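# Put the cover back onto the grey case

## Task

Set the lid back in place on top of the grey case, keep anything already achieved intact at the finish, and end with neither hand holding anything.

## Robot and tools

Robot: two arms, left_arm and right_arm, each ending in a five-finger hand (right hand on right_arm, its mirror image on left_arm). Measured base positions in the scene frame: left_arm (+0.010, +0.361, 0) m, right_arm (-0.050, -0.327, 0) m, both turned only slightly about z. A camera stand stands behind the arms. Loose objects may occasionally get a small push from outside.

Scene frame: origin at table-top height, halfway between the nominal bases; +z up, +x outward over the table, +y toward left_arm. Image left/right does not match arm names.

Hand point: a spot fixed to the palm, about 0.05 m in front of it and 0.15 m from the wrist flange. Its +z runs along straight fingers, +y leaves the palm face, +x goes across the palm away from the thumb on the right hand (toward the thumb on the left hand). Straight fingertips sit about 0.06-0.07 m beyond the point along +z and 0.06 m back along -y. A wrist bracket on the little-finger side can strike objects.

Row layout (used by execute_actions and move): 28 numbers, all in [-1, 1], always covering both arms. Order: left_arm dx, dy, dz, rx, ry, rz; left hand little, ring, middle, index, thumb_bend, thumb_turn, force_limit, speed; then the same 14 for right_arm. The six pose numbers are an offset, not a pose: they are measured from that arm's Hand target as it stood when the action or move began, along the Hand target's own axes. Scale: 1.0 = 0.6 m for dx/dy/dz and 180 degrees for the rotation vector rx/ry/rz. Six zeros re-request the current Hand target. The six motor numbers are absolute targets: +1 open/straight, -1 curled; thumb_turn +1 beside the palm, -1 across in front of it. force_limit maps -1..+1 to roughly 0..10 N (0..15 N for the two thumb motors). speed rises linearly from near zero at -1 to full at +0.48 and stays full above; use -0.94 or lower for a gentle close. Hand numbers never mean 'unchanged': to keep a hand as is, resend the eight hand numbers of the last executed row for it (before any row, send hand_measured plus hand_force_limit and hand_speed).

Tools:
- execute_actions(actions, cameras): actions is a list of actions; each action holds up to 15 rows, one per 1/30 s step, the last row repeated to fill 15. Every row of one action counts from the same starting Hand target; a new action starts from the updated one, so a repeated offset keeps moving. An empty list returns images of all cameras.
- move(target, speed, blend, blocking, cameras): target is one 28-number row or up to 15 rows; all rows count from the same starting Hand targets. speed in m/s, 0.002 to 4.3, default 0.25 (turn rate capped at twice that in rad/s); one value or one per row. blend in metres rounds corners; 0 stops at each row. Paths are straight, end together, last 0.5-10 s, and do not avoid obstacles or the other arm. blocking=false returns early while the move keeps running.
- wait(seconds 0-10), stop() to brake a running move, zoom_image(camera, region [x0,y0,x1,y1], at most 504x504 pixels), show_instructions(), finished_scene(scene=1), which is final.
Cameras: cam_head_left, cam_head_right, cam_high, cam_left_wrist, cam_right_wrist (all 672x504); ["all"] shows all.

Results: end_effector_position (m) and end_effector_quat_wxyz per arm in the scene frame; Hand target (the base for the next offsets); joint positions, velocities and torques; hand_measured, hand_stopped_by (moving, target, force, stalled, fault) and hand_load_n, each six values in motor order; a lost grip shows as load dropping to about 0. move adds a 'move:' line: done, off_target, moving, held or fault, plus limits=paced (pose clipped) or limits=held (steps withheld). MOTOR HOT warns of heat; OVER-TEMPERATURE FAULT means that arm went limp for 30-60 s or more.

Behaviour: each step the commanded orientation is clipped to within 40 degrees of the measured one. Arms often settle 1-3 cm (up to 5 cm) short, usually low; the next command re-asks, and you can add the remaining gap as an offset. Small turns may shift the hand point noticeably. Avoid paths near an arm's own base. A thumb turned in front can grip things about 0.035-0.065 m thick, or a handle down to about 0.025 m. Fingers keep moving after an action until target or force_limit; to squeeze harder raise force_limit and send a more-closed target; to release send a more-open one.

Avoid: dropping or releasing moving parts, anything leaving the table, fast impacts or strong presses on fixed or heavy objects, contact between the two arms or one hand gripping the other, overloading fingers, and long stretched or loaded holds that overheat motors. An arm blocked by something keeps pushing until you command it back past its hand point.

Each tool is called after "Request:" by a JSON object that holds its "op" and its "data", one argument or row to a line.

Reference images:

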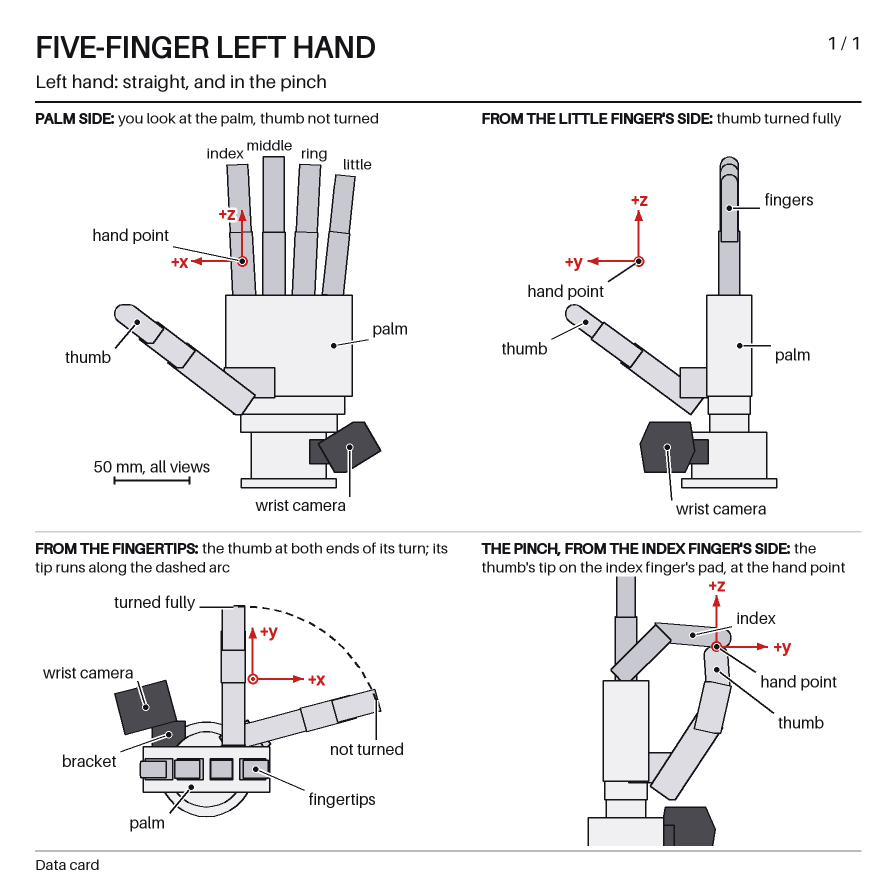

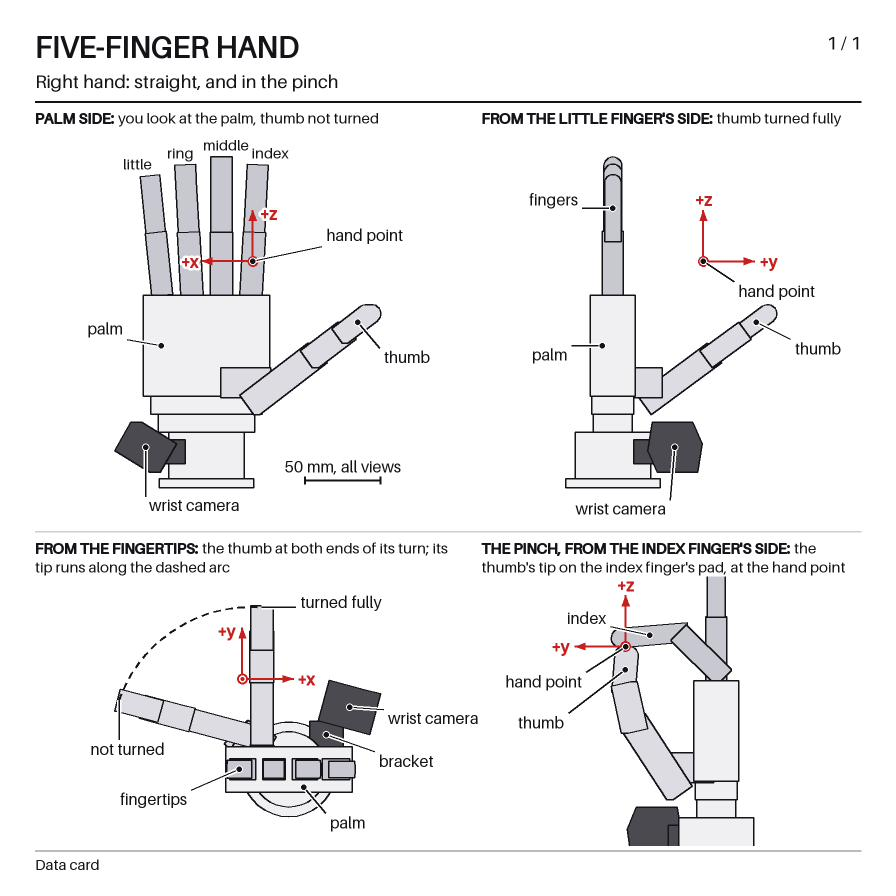

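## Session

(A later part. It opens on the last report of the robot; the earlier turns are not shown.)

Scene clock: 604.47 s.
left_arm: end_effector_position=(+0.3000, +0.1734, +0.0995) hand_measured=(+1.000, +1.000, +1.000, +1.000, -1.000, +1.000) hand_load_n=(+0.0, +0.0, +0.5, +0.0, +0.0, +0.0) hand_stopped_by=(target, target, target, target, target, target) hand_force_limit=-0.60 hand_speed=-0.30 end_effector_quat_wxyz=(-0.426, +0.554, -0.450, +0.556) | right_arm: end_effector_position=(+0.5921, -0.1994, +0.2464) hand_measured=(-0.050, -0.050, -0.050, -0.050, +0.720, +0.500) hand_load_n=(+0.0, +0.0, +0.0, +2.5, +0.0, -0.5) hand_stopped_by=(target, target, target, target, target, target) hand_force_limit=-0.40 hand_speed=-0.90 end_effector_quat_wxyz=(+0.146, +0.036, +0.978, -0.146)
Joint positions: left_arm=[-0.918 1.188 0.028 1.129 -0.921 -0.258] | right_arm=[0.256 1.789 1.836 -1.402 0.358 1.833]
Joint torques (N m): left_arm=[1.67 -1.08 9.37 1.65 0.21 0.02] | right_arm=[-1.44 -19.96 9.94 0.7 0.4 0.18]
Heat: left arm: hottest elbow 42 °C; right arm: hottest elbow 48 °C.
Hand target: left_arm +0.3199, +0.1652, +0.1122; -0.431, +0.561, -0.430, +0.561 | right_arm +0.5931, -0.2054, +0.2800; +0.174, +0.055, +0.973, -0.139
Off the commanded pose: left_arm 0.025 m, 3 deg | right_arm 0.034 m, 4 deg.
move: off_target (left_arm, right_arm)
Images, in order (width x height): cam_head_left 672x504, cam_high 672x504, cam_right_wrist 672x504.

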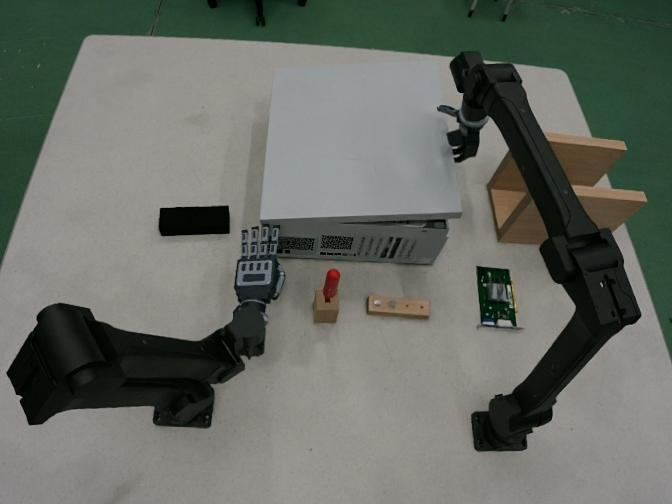

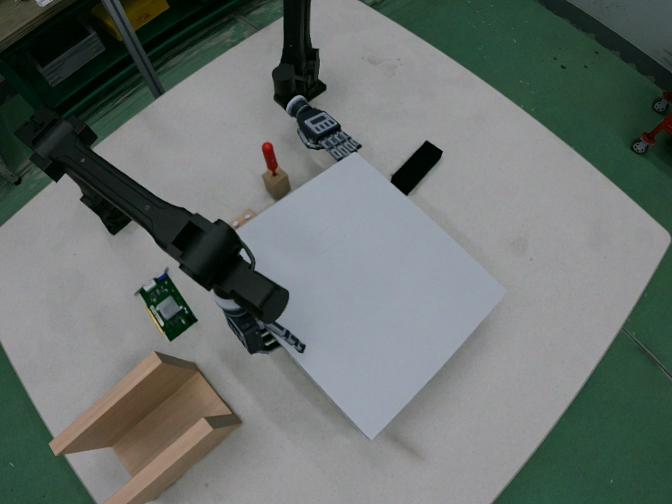

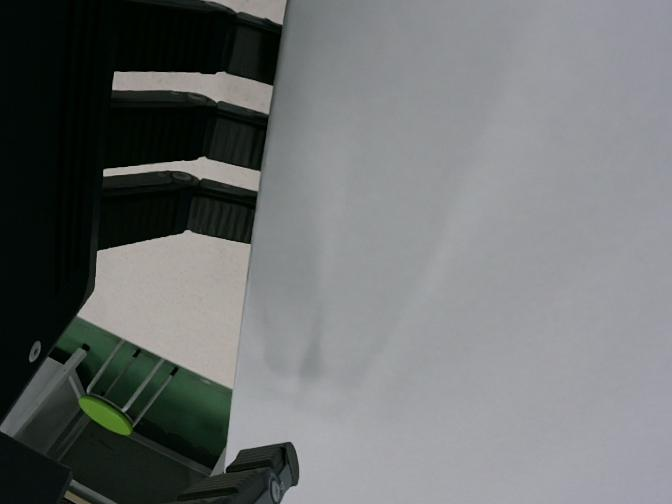

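Request:
{"op": "move", "data": {
  "target": [
    [0,0,0,0,0,0,1,1,1,1,-1,1,-0.6,-0.3,0,0,0,0,0,0,1,1,-0.15,-0.05,0.72,0.5,-0.4,-0.7],
    [0,0,0,0,0,0,1,1,1,1,-1,1,-0.6,-0.3,0.0169,-0.0002,0.0488,0,0,0,1,1,-0.15,-0.05,0.72,0.5,-0.4,-0.7]
  ],
  "speed": 0.04,
  "cameras": ["cam_head_left","cam_head_right","cam_high","cam_right_wrist"]
}}

Request:
{"op": "zoom_image", "data": {
  "camera": "cam_head_left",
  "region": [400, 40, 520, 230]
}}

Request:
{"op": "zoom_image", "data": {
  "camera": "cam_head_left",
  "region": [400, 170, 480, 230]
}}

Request:
{"op": "zoom_image", "data": {
  "camera": "cam_high",
  "region": [200, 250, 400, 450]
}}

Scene clock: 610.40 s.
left_arm: end_effector_position=(+0.3001, +0.1736, +0.0995) hand_measured=(+1.000, +1.000, +1.000, +1.000, -1.000, +1.000) hand_load_n=(+0.0, -0.5, +0.5, +0.0, +0.0, +0.0) hand_stopped_by=(target, target, target, target, target, target) hand_force_limit=-0.60 hand_speed=-0.30 end_effector_quat_wxyz=(-0.427, +0.554, -0.450, +0.556) | right_arm: end_effector_position=(+0.5884, -0.2089, +0.2147) hand_measured=(+1.000, +1.000, -0.150, -0.050, +0.720, +0.500) hand_load_n=(+0.0, +0.0, +1.0, +2.5, +0.0, +0.0) hand_stopped_by=(target, target, target, target, target, target) hand_force_limit=-0.40 hand_speed=-0.70 end_effector_quat_wxyz=(+0.140, +0.042, +0.978, -0.149)
Joint positions: left_arm=[-0.917 1.188 0.028 1.129 -0.921 -0.258] | right_arm=[0.244 1.781 1.745 -1.33 0.359 1.835]
Joint torques (N m): left_arm=[2.37 -1.55 9.68 1.57 0.32 0.01] | right_arm=[-1.49 -20.07 9.77 1.29 0.22 0.04]
Heat: left arm: hottest elbow 43 °C; right arm: hottest elbow 47 °C.
Hand target: left_arm +0.3199, +0.1652, +0.1123; -0.431, +0.561, -0.430, +0.561 | right_arm +0.5930, -0.2136, +0.2502; +0.174, +0.055, +0.973, -0.139
Off the commanded pose: left_arm 0.025 m, 3 deg | right_arm 0.036 m, 4 deg.
move: off_target (left_arm, right_arm)
Images, in order (width x height): cam_head_left 672x504, cam_head_right 672x504, cam_high 672x504, cam_right_wrist 672x504.

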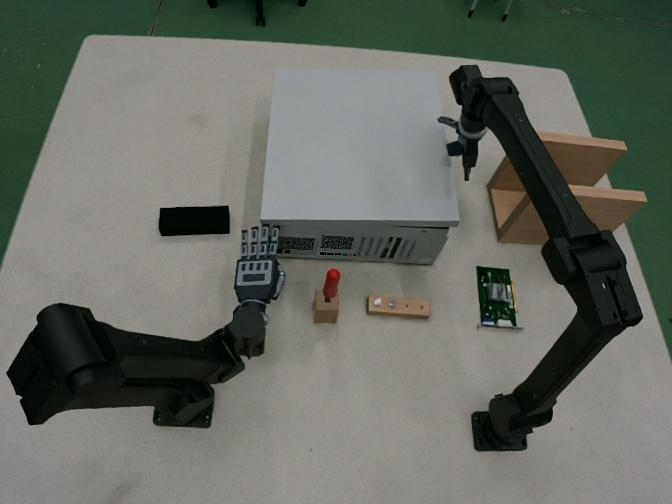

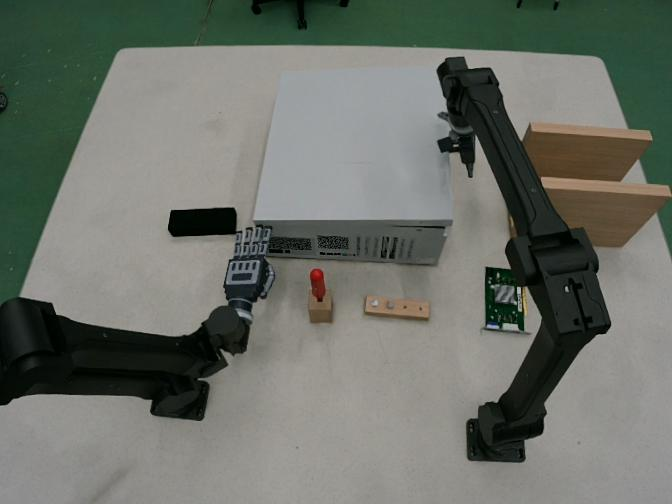

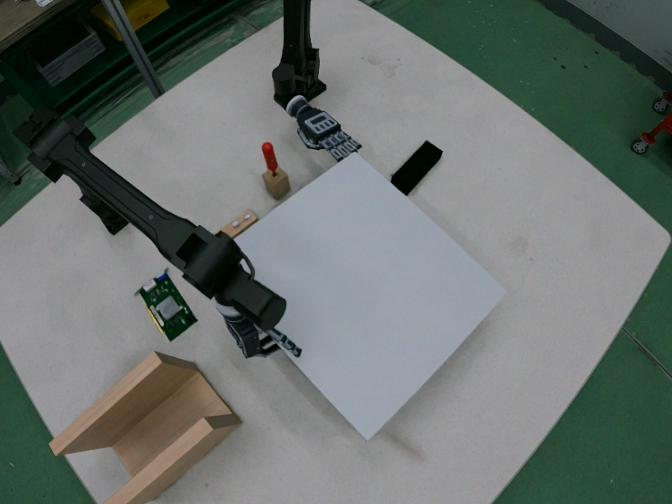

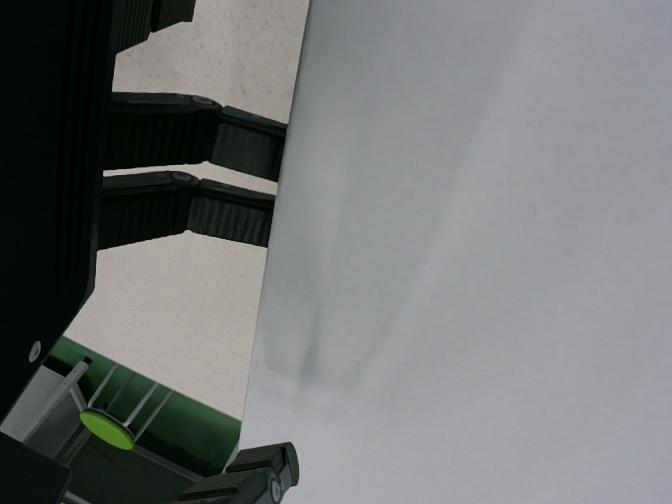

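Scaled by 2.653 from the camera's 672x504 image, which has a finer 960x720 frame.

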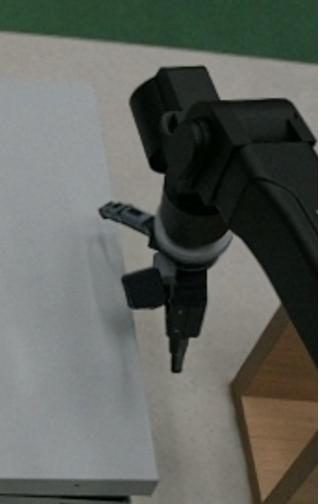

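Scaled by 6.300 from the camera's 672x504 image, which has a finer 960x720 frame.

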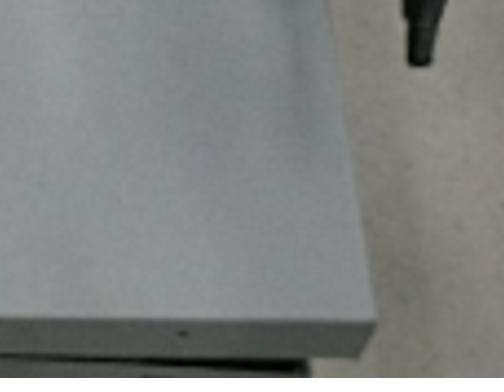

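Scaled by 2.520 from the camera's 672x504 image, which has a finer 960x720 frame.

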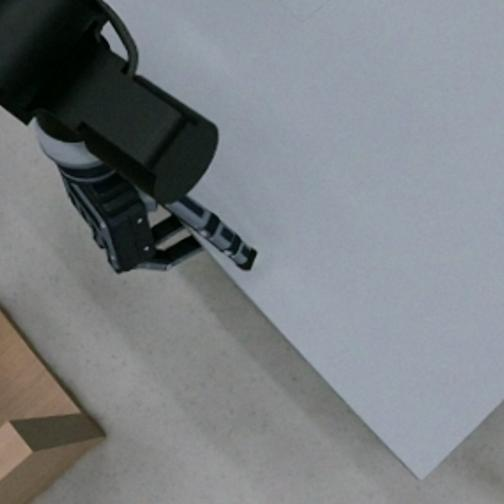

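Request:
{"op": "move", "data": {
  "target": [0,0,0,0,0,0,1,1,1,1,-1,1,-0.6,-0.3,-0.0013,-0.0207,0.0063,0,0,0,1,1,-0.15,-0.05,0.72,0.5,-0.4,-0.7],
  "speed": 0.03,
  "cameras": ["cam_head_left","cam_head_right","cam_high","cam_right_wrist"]
}}

Request:
{"op": "zoom_image", "data": {
  "camera": "cam_head_left",
  "region": [400, 170, 480, 230]
}}

Request:
{"op": "zoom_image", "data": {
  "camera": "cam_head_right",
  "region": [400, 190, 480, 250]
}}

Request:
{"op": "zoom_image", "data": {
  "camera": "cam_head_left",
  "region": [240, 190, 320, 250]
}}

Request:
{"op": "zoom_image", "data": {
  "camera": "cam_high",
  "region": [350, 270, 530, 450]
}}

Scene clock: 613.17 s.
left_arm: end_effector_position=(+0.3002, +0.1735, +0.0997) hand_measured=(+1.000, +1.000, +1.000, +1.000, -1.000, +1.000) hand_load_n=(+0.0, -0.5, +0.5, +0.0, +0.0, +0.0) hand_stopped_by=(target, target, target, target, target, target) hand_force_limit=-0.60 hand_speed=-0.30 end_effector_quat_wxyz=(-0.426, +0.554, -0.450, +0.556) | right_arm: end_effector_position=(+0.5886, -0.2206, +0.2173) hand_measured=(+1.000, +1.000, -0.150, -0.050, +0.720, +0.500) hand_load_n=(+0.0, +0.0, +3.5, +0.0, +0.0, +0.0) hand_stopped_by=(target, target, target, target, target, target) hand_force_limit=-0.40 hand_speed=-0.70 end_effector_quat_wxyz=(+0.142, +0.047, +0.978, -0.147)
Joint positions: left_arm=[-0.917 1.188 0.028 1.129 -0.921 -0.258] | right_arm=[0.224 1.769 1.734 -1.32 0.354 1.824]
Joint torques (N m): left_arm=[2.08 -1.44 9.52 1.57 0.29 0] | right_arm=[-1.79 -19.72 9.73 1.39 0.17 -0.1]
Heat: left arm: hottest elbow 43 °C; right arm: hottest elbow 47 °C.
Hand target: left_arm +0.3200, +0.1651, +0.1124; -0.431, +0.561, -0.430, +0.561 | right_arm +0.5931, -0.2266, +0.2500; +0.174, +0.055, +0.973, -0.139
Off the commanded pose: left_arm 0.025 m, 3 deg | right_arm 0.034 m, 4 deg.
move: off_target (left_arm, right_arm)
Images, in order (width x height): cam_head_left 672x504, cam_head_right 672x504, cam_high 672x504, cam_right_wrist 672x504.

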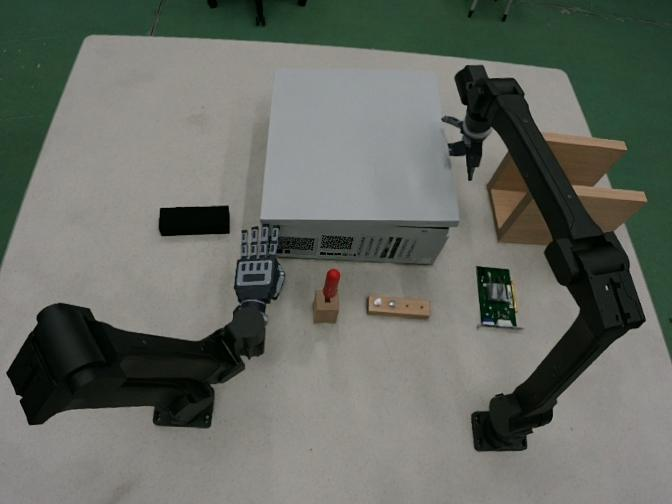

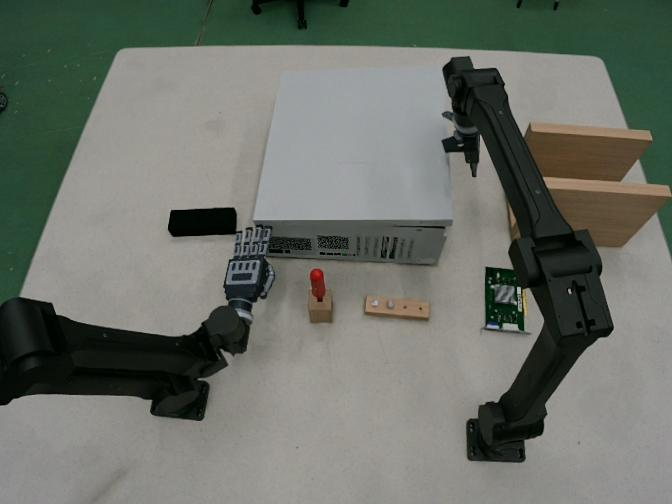

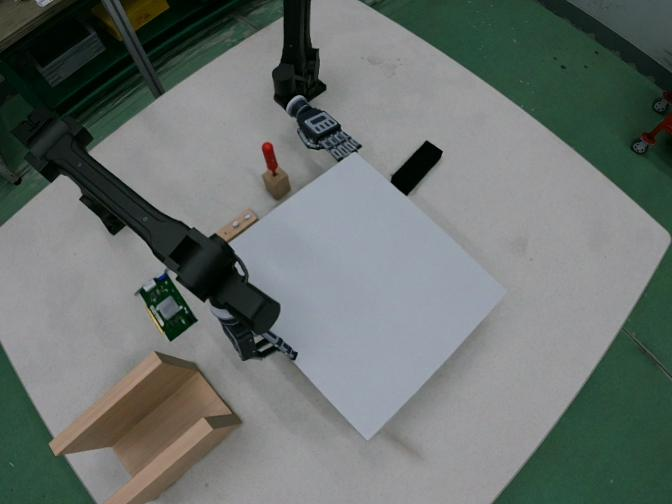

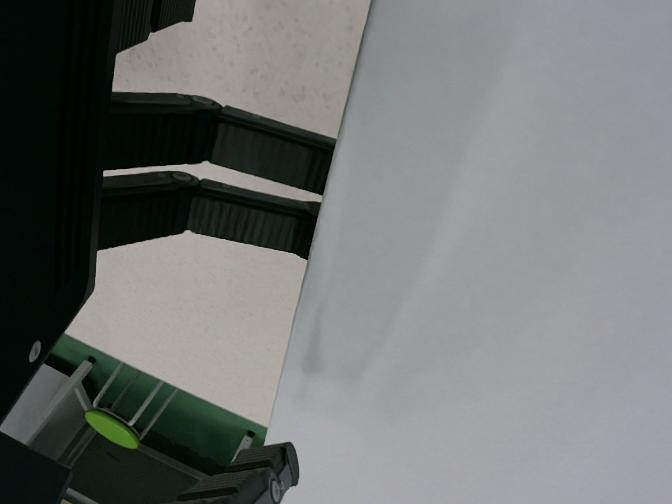

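Scaled by 6.300 from the camera's 672x504 image, which has a finer 960x720 frame.

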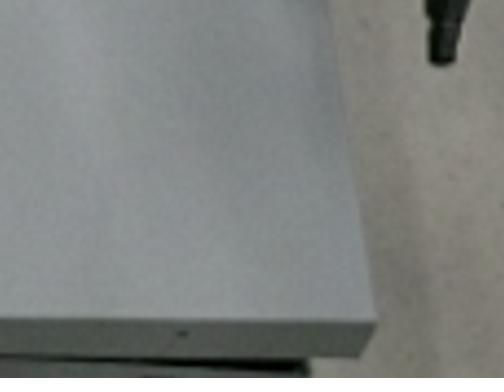

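Scaled by 6.300 from the camera's 672x504 image, which has a finer 960x720 frame.

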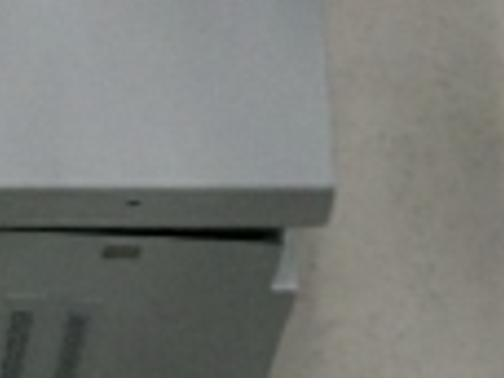

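Scaled by 6.300 from the camera's 672x504 image, which has a finer 960x720 frame.

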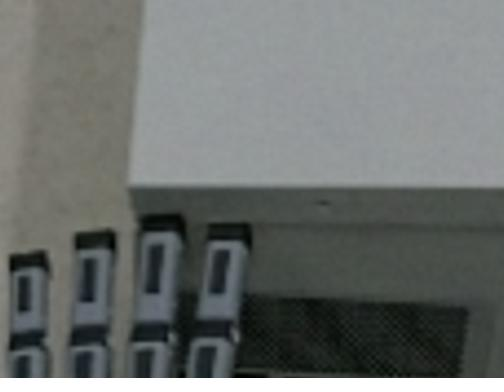

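Scaled by 2.800 from the camera's 672x504 image, which has a finer 960x720 frame.

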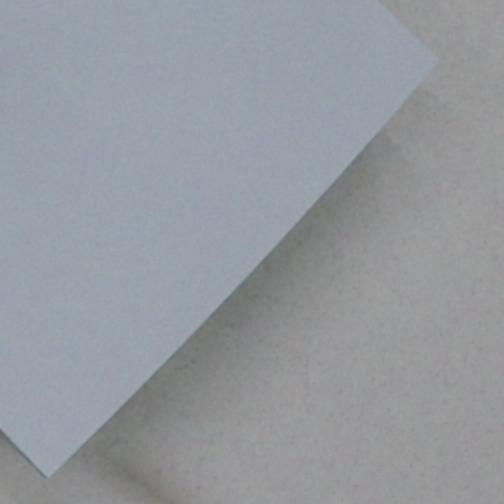

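Request:
{"op": "move", "data": {
  "target": [0,0,0,0,0,0,1,1,1,1,-1,1,-0.6,-0.3,0.0102,-0.0012,0.0289,0,0,0,1,1,-0.15,-0.05,0.72,0.5,-0.4,-0.7],
  "speed": 0.03,
  "cameras": ["cam_head_left","cam_head_right","cam_high","cam_right_wrist"]
}}

Request:
{"op": "zoom_image", "data": {
  "camera": "cam_head_left",
  "region": [400, 170, 480, 230]
}}

Request:
{"op": "zoom_image", "data": {
  "camera": "cam_head_right",
  "region": [400, 190, 480, 250]
}}

Request:
{"op": "zoom_image", "data": {
  "camera": "cam_head_left",
  "region": [240, 190, 320, 250]
}}

Request:
{"op": "zoom_image", "data": {
  "camera": "cam_high",
  "region": [350, 270, 530, 450]
}}

Scene clock: 616.70 s.
left_arm: end_effector_position=(+0.3001, +0.1736, +0.0995) hand_measured=(+1.000, +1.000, +1.000, +1.000, -1.000, +1.000) hand_load_n=(+0.0, +0.0, +0.5, -0.5, +0.0, +0.0) hand_stopped_by=(target, target, target, target, target, target) hand_force_limit=-0.60 hand_speed=-0.30 end_effector_quat_wxyz=(-0.427, +0.554, -0.450, +0.556) | right_arm: end_effector_position=(+0.5877, -0.2263, +0.1996) hand_measured=(+1.000, +1.000, -0.150, -0.050, +0.720, +0.500) hand_load_n=(+0.0, +0.0, +4.0, +0.0, +0.0, +0.0) hand_stopped_by=(target, target, target, target, target, target) hand_force_limit=-0.40 hand_speed=-0.70 end_effector_quat_wxyz=(+0.142, +0.047, +0.978, -0.147)
Joint positions: left_arm=[-0.917 1.188 0.028 1.129 -0.921 -0.258] | right_arm=[0.214 1.766 1.683 -1.269 0.352 1.815]
Joint torques (N m): left_arm=[1.49 -1.08 9.8 1.5 0.21 -0.05] | right_arm=[-1.61 -19.78 9.68 1.4 0.14 -0.09]
Heat: left arm: hottest elbow 43 °C; right arm: hottest elbow 47 °C.
Hand target: left_arm +0.3199, +0.1652, +0.1123; -0.431, +0.561, -0.430, +0.561 | right_arm +0.5929, -0.2318, +0.2326; +0.175, +0.055, +0.973, -0.139
Off the commanded pose: left_arm 0.025 m, 3 deg | right_arm 0.034 m, 4 deg.
move: off_target (left_arm, right_arm)
Images, in order (width x height): cam_head_left 672x504, cam_head_right 672x504, cam_high 672x504, cam_right_wrist 672x504.

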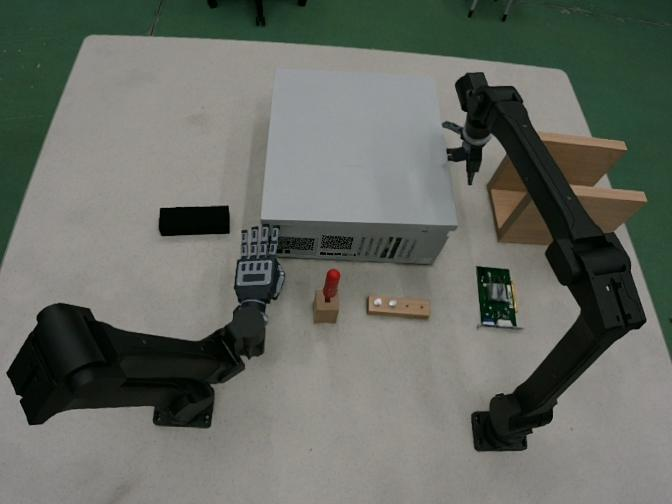

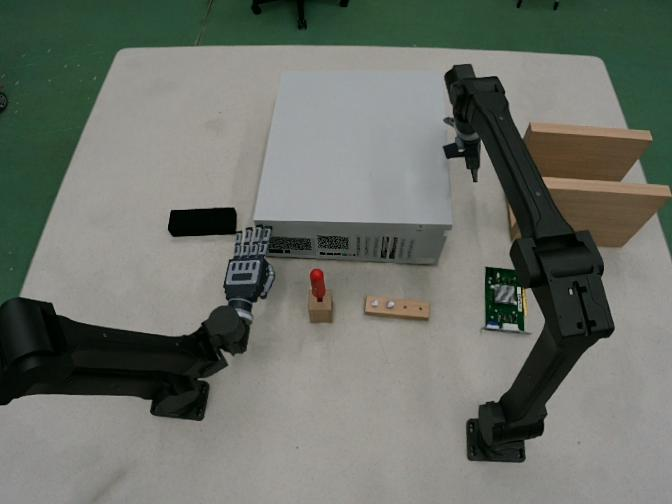

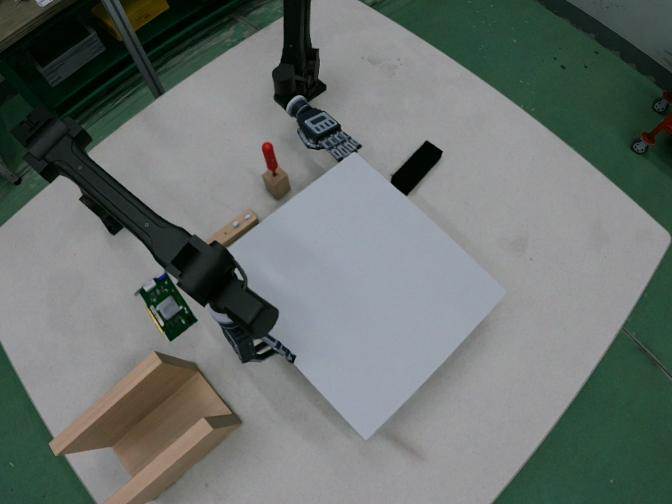

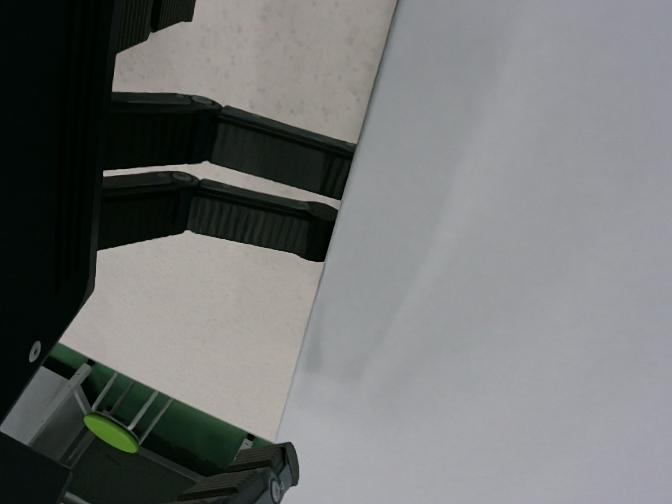

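Scaled by 6.300 from the camera's 672x504 image, which has a finer 960x720 frame.

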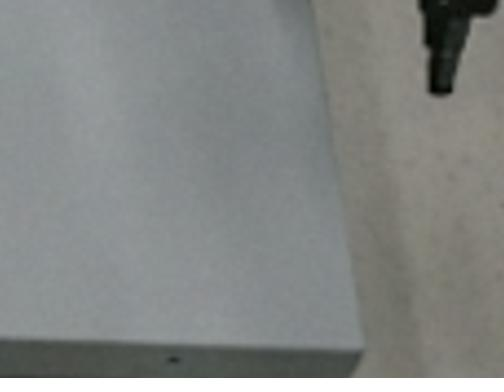

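Scaled by 6.300 from the camera's 672x504 image, which has a finer 960x720 frame.

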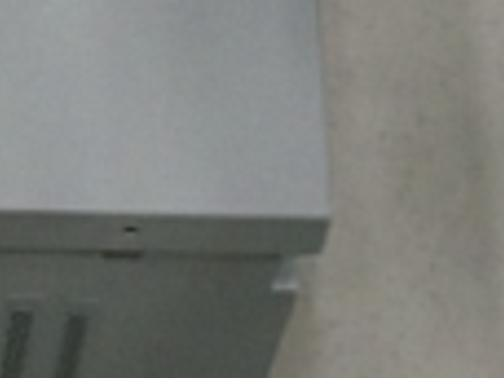

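Scaled by 6.300 from the camera's 672x504 image, which has a finer 960x720 frame.

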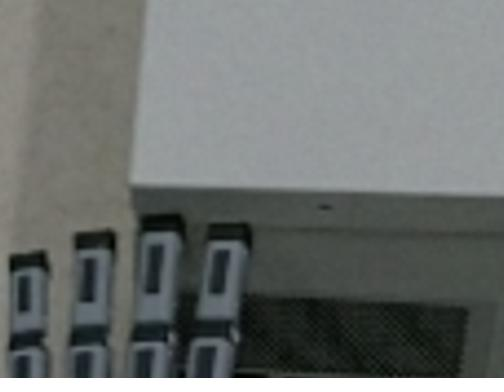

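Scaled by 2.800 from the camera's 672x504 image, which has a finer 960x720 frame.

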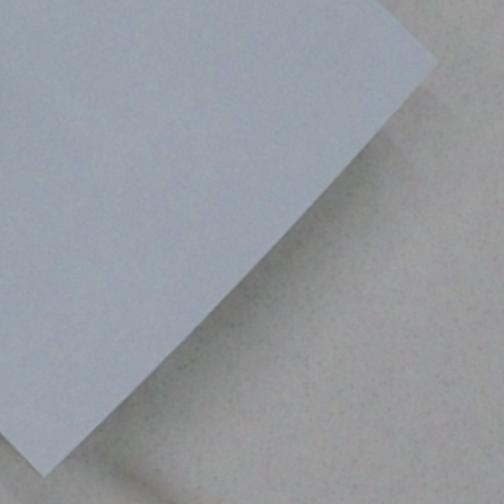

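Request:
{"op": "move", "data": {
  "target": [0,0,0,0,0,0,1,1,1,1,-1,1,-0.6,-0.3,0.0096,0.0085,0.0233,0,0,0,1,1,-0.15,-0.05,0.72,0.5,-0.4,-0.7],
  "speed": 0.03,
  "cameras": ["cam_head_left","cam_head_right","cam_high","cam_right_wrist"]
}}

Request:
{"op": "zoom_image", "data": {
  "camera": "cam_head_left",
  "region": [400, 190, 480, 250]
}}

Request:
{"op": "zoom_image", "data": {
  "camera": "cam_head_right",
  "region": [400, 190, 480, 250]
}}

Request:
{"op": "zoom_image", "data": {
  "camera": "cam_right_wrist",
  "region": [160, 60, 400, 280]
}}

Request:
{"op": "zoom_image", "data": {
  "camera": "cam_high",
  "region": [200, 290, 400, 450]
}}

Scene clock: 619.00 s.
left_arm: end_effector_position=(+0.3001, +0.1737, +0.0995) hand_measured=(+1.000, +1.000, +1.000, +1.000, -1.000, +1.000) hand_load_n=(+0.0, +0.0, +0.5, +0.0, +0.0, +0.0) hand_stopped_by=(target, target, target, target, target, target) hand_force_limit=-0.60 hand_speed=-0.30 end_effector_quat_wxyz=(-0.427, +0.554, -0.450, +0.556) | right_arm: end_effector_position=(+0.5874, -0.2263, +0.1869) hand_measured=(+1.000, +1.000, -0.150, -0.050, +0.720, +0.500) hand_load_n=(+0.0, +0.0, +4.5, +0.0, +0.0, +0.0) hand_stopped_by=(target, target, target, target, target, target) hand_force_limit=-0.40 hand_speed=-0.70 end_effector_quat_wxyz=(+0.145, +0.048, +0.977, -0.147)
Joint positions: left_arm=[-0.917 1.188 0.028 1.129 -0.922 -0.258] | right_arm=[0.214 1.765 1.646 -1.227 0.352 1.814]
Joint torques (N m): left_arm=[1.2 -1.49 9.37 1.63 0.31 0.01] | right_arm=[-1.55 -19.31 9.65 1.33 0.15 -0.07]
Heat: left arm: hottest elbow 43 °C; right arm: hottest elbow 47 °C.
Hand target: left_arm +0.3199, +0.1652, +0.1123; -0.431, +0.561, -0.430, +0.561 | right_arm +0.5929, -0.2306, +0.2166; +0.175, +0.055, +0.973, -0.139
Off the commanded pose: left_arm 0.025 m, 3 deg | right_arm 0.031 m, 4 deg.
move: off_target (left_arm, right_arm)
Images, in order (width x height): cam_head_left 672x504, cam_head_right 672x504, cam_high 672x504, cam_right_wrist 672x504.

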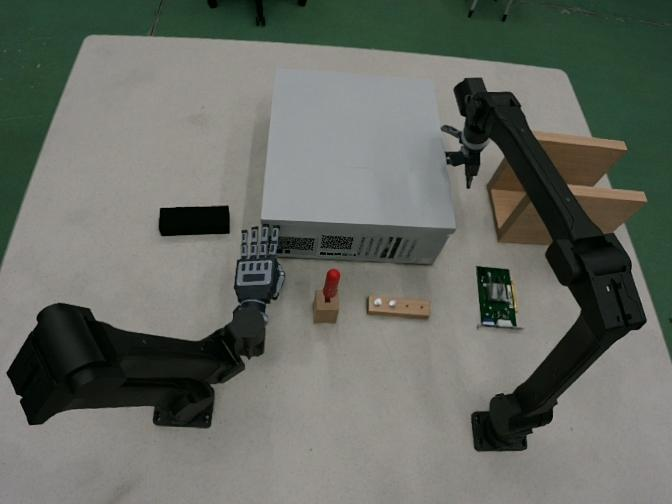

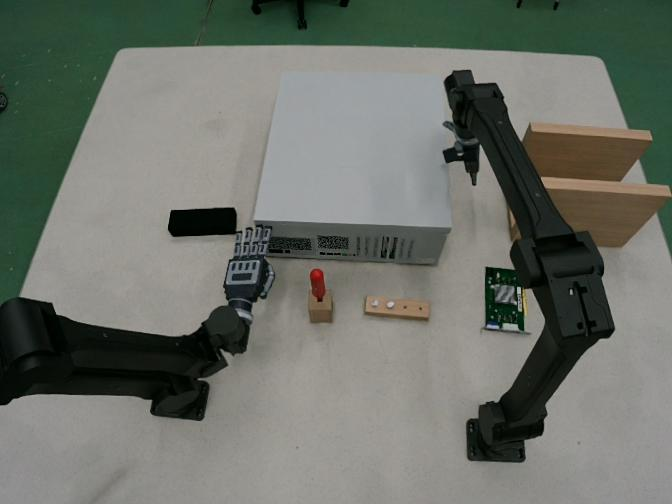

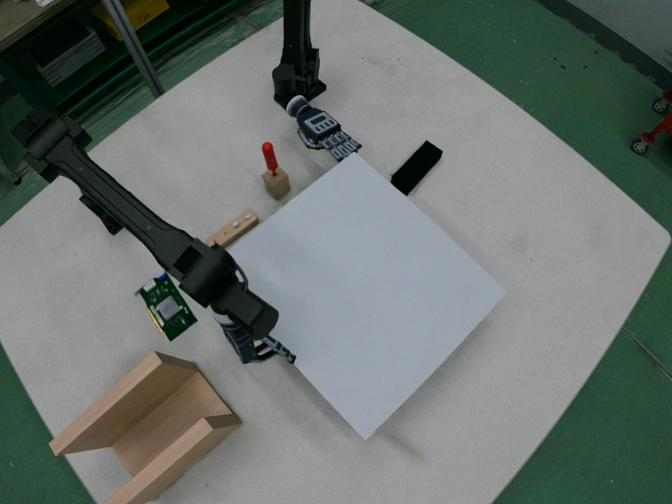

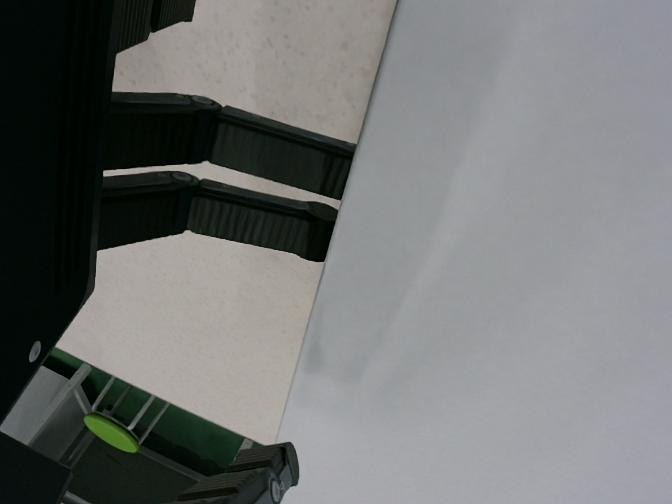

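Scaled by 6.300 from the camera's 672x504 image, which has a finer 960x720 frame.

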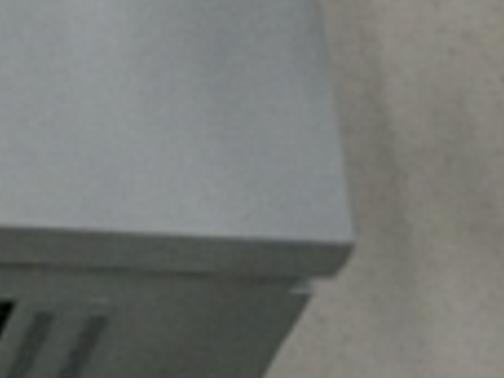

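Scaled by 6.300 from the camera's 672x504 image, which has a finer 960x720 frame.

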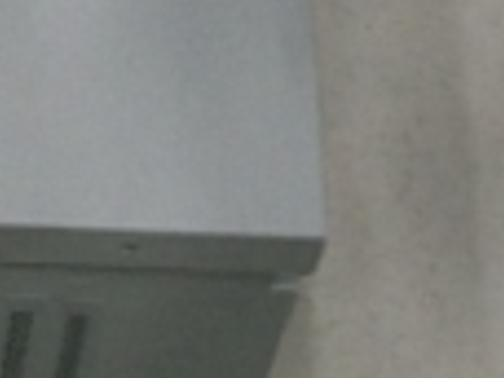

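Scaled by 2.100 from the camera's 672x504 image, which has a finer 960x720 frame.

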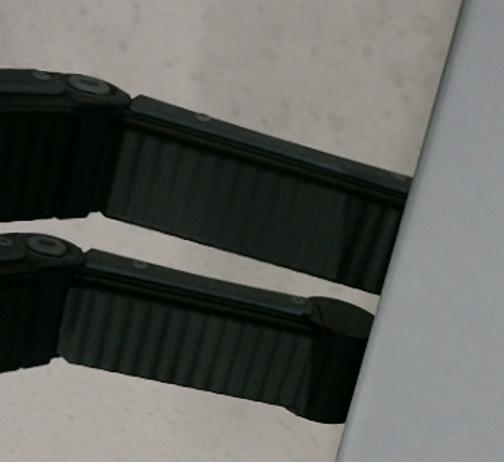

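Scaled by 2.520 from the camera's 672x504 image, which has a finer 960x720 frame.

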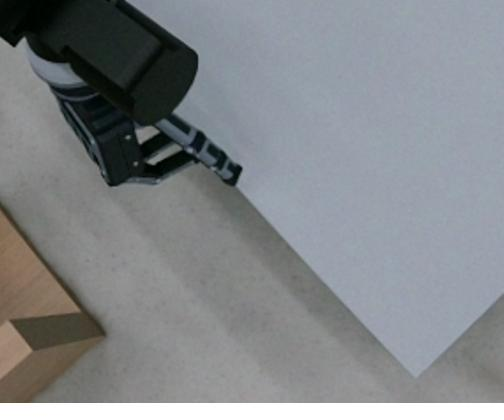

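Request:
{"op": "move", "data": {
  "target": [0,0,0,0,0,0,1,1,1,1,-1,1,-0.6,-0.3,0.0073,0.0082,0.0165,0,0,0,1,1,-0.15,-0.05,0.72,0.5,-0.4,-0.7],
  "speed": 0.02,
  "cameras": ["cam_head_left","cam_head_right","cam_high","cam_right_wrist"]
}}

Request:
{"op": "zoom_image", "data": {
  "camera": "cam_head_left",
  "region": [400, 190, 480, 250]
}}

Request:
{"op": "zoom_image", "data": {
  "camera": "cam_head_right",
  "region": [400, 190, 480, 250]
}}

Request:
{"op": "zoom_image", "data": {
  "camera": "cam_right_wrist",
  "region": [160, 60, 400, 280]
}}

Request:
{"op": "zoom_image", "data": {
  "camera": "cam_high",
  "region": [350, 270, 530, 450]
}}

Scene clock: 621.10 s.
left_arm: end_effector_position=(+0.3001, +0.1738, +0.0995) hand_measured=(+1.000, +1.000, +1.000, +1.000, -1.000, +1.000) hand_load_n=(+0.0, +0.0, +0.5, +0.0, +0.0, +0.0) hand_stopped_by=(target, target, target, target, target, target) hand_force_limit=-0.60 hand_speed=-0.30 end_effector_quat_wxyz=(-0.427, +0.554, -0.450, +0.556) | right_arm: end_effector_position=(+0.5870, -0.2264, +0.1786) hand_measured=(+1.000, +1.000, -0.150, -0.050, +0.720, +0.500) hand_load_n=(+0.0, -0.5, +3.5, +0.0, +0.0, +0.0) hand_stopped_by=(target, target, target, target, target, target) hand_force_limit=-0.40 hand_speed=-0.70 end_effector_quat_wxyz=(+0.147, +0.048, +0.977, -0.146)
Joint positions: left_arm=[-0.917 1.188 0.028 1.129 -0.922 -0.258] | right_arm=[0.214 1.765 1.623 -1.201 0.352 1.814]
Joint torques (N m): left_arm=[1.61 -1.44 9.51 1.66 0.28 0.04] | right_arm=[-1.32 -18.9 9.44 1.42 0.19 -0.03]
Heat: left arm: hottest elbow 43 °C; right arm: hottest elbow 46 °C.
Hand target: left_arm +0.3198, +0.1652, +0.1123; -0.431, +0.561, -0.430, +0.561 | right_arm +0.5927, -0.2285, +0.2048; +0.174, +0.055, +0.973, -0.139
Off the commanded pose: left_arm 0.025 m, 3 deg | right_arm 0.027 m, 3 deg.
move: off_target (left_arm, right_arm)
Images, in order (width x height): cam_head_left 672x504, cam_head_right 672x504, cam_high 672x504, cam_right_wrist 672x504.

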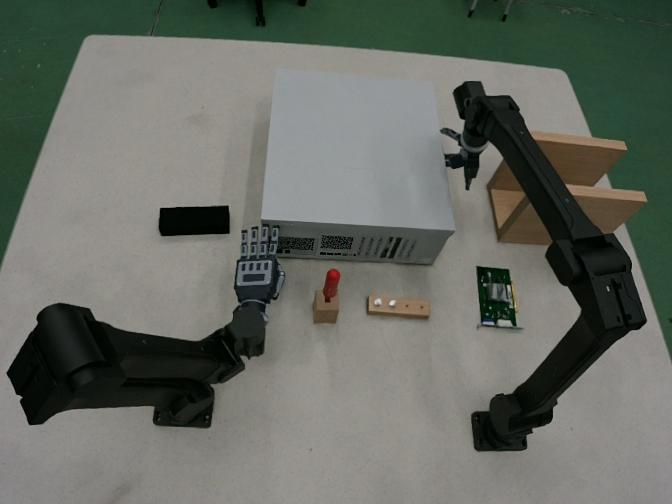

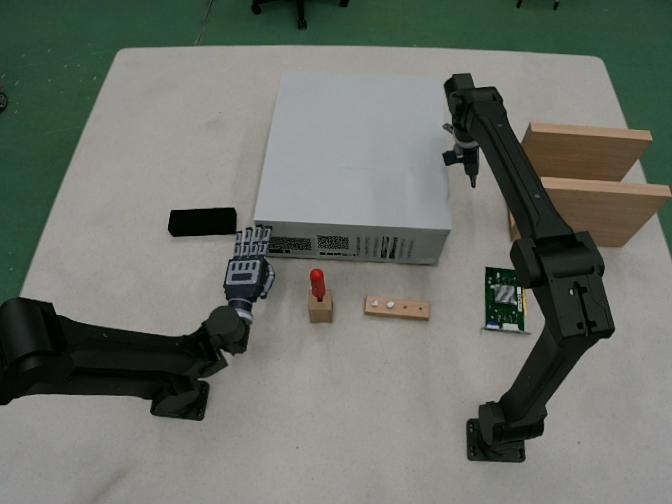

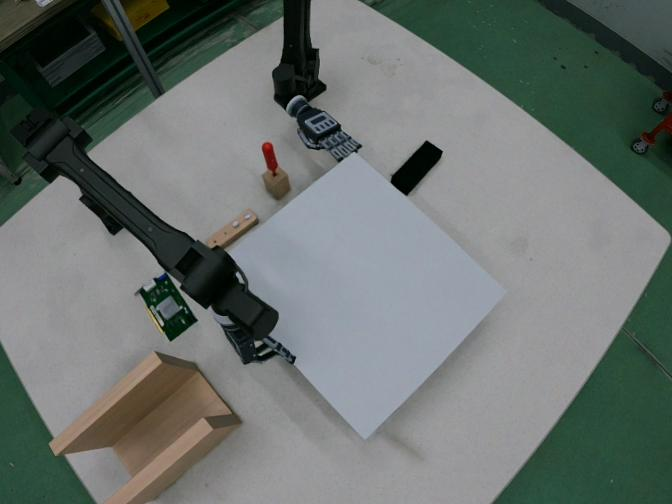

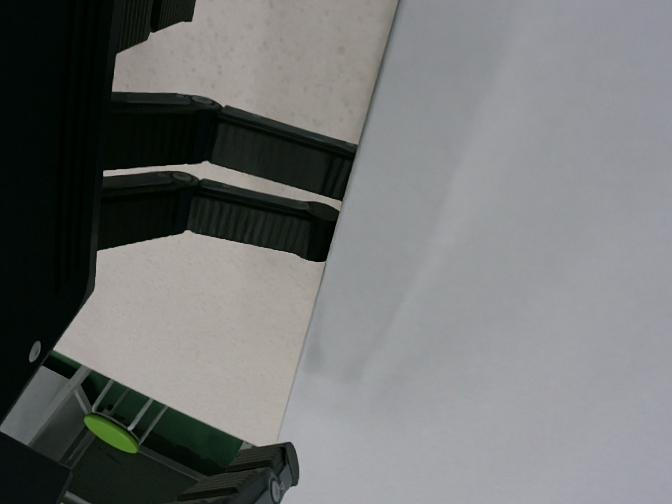

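Scaled by 6.300 from the camera's 672x504 image, which has a finer 960x720 frame.

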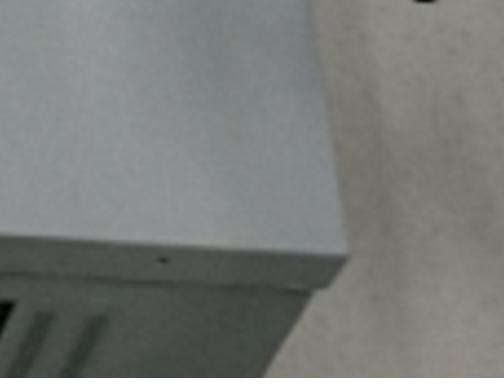

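Scaled by 6.300 from the camera's 672x504 image, which has a finer 960x720 frame.

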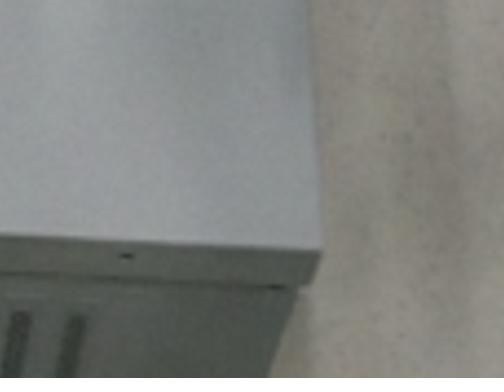

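Scaled by 2.100 from the camera's 672x504 image, which has a finer 960x720 frame.

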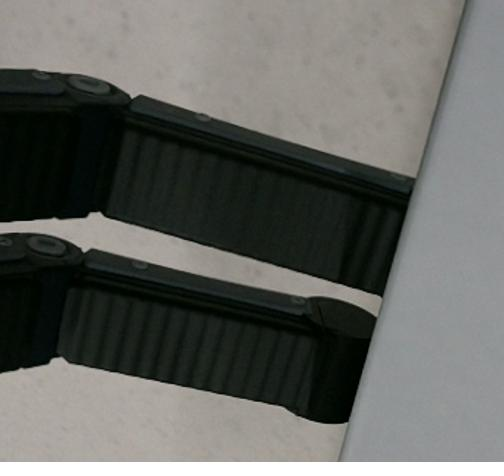

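Scaled by 2.800 from the camera's 672x504 image, which has a finer 960x720 frame.

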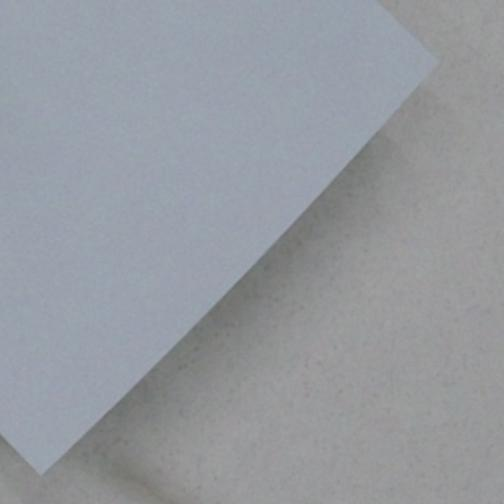

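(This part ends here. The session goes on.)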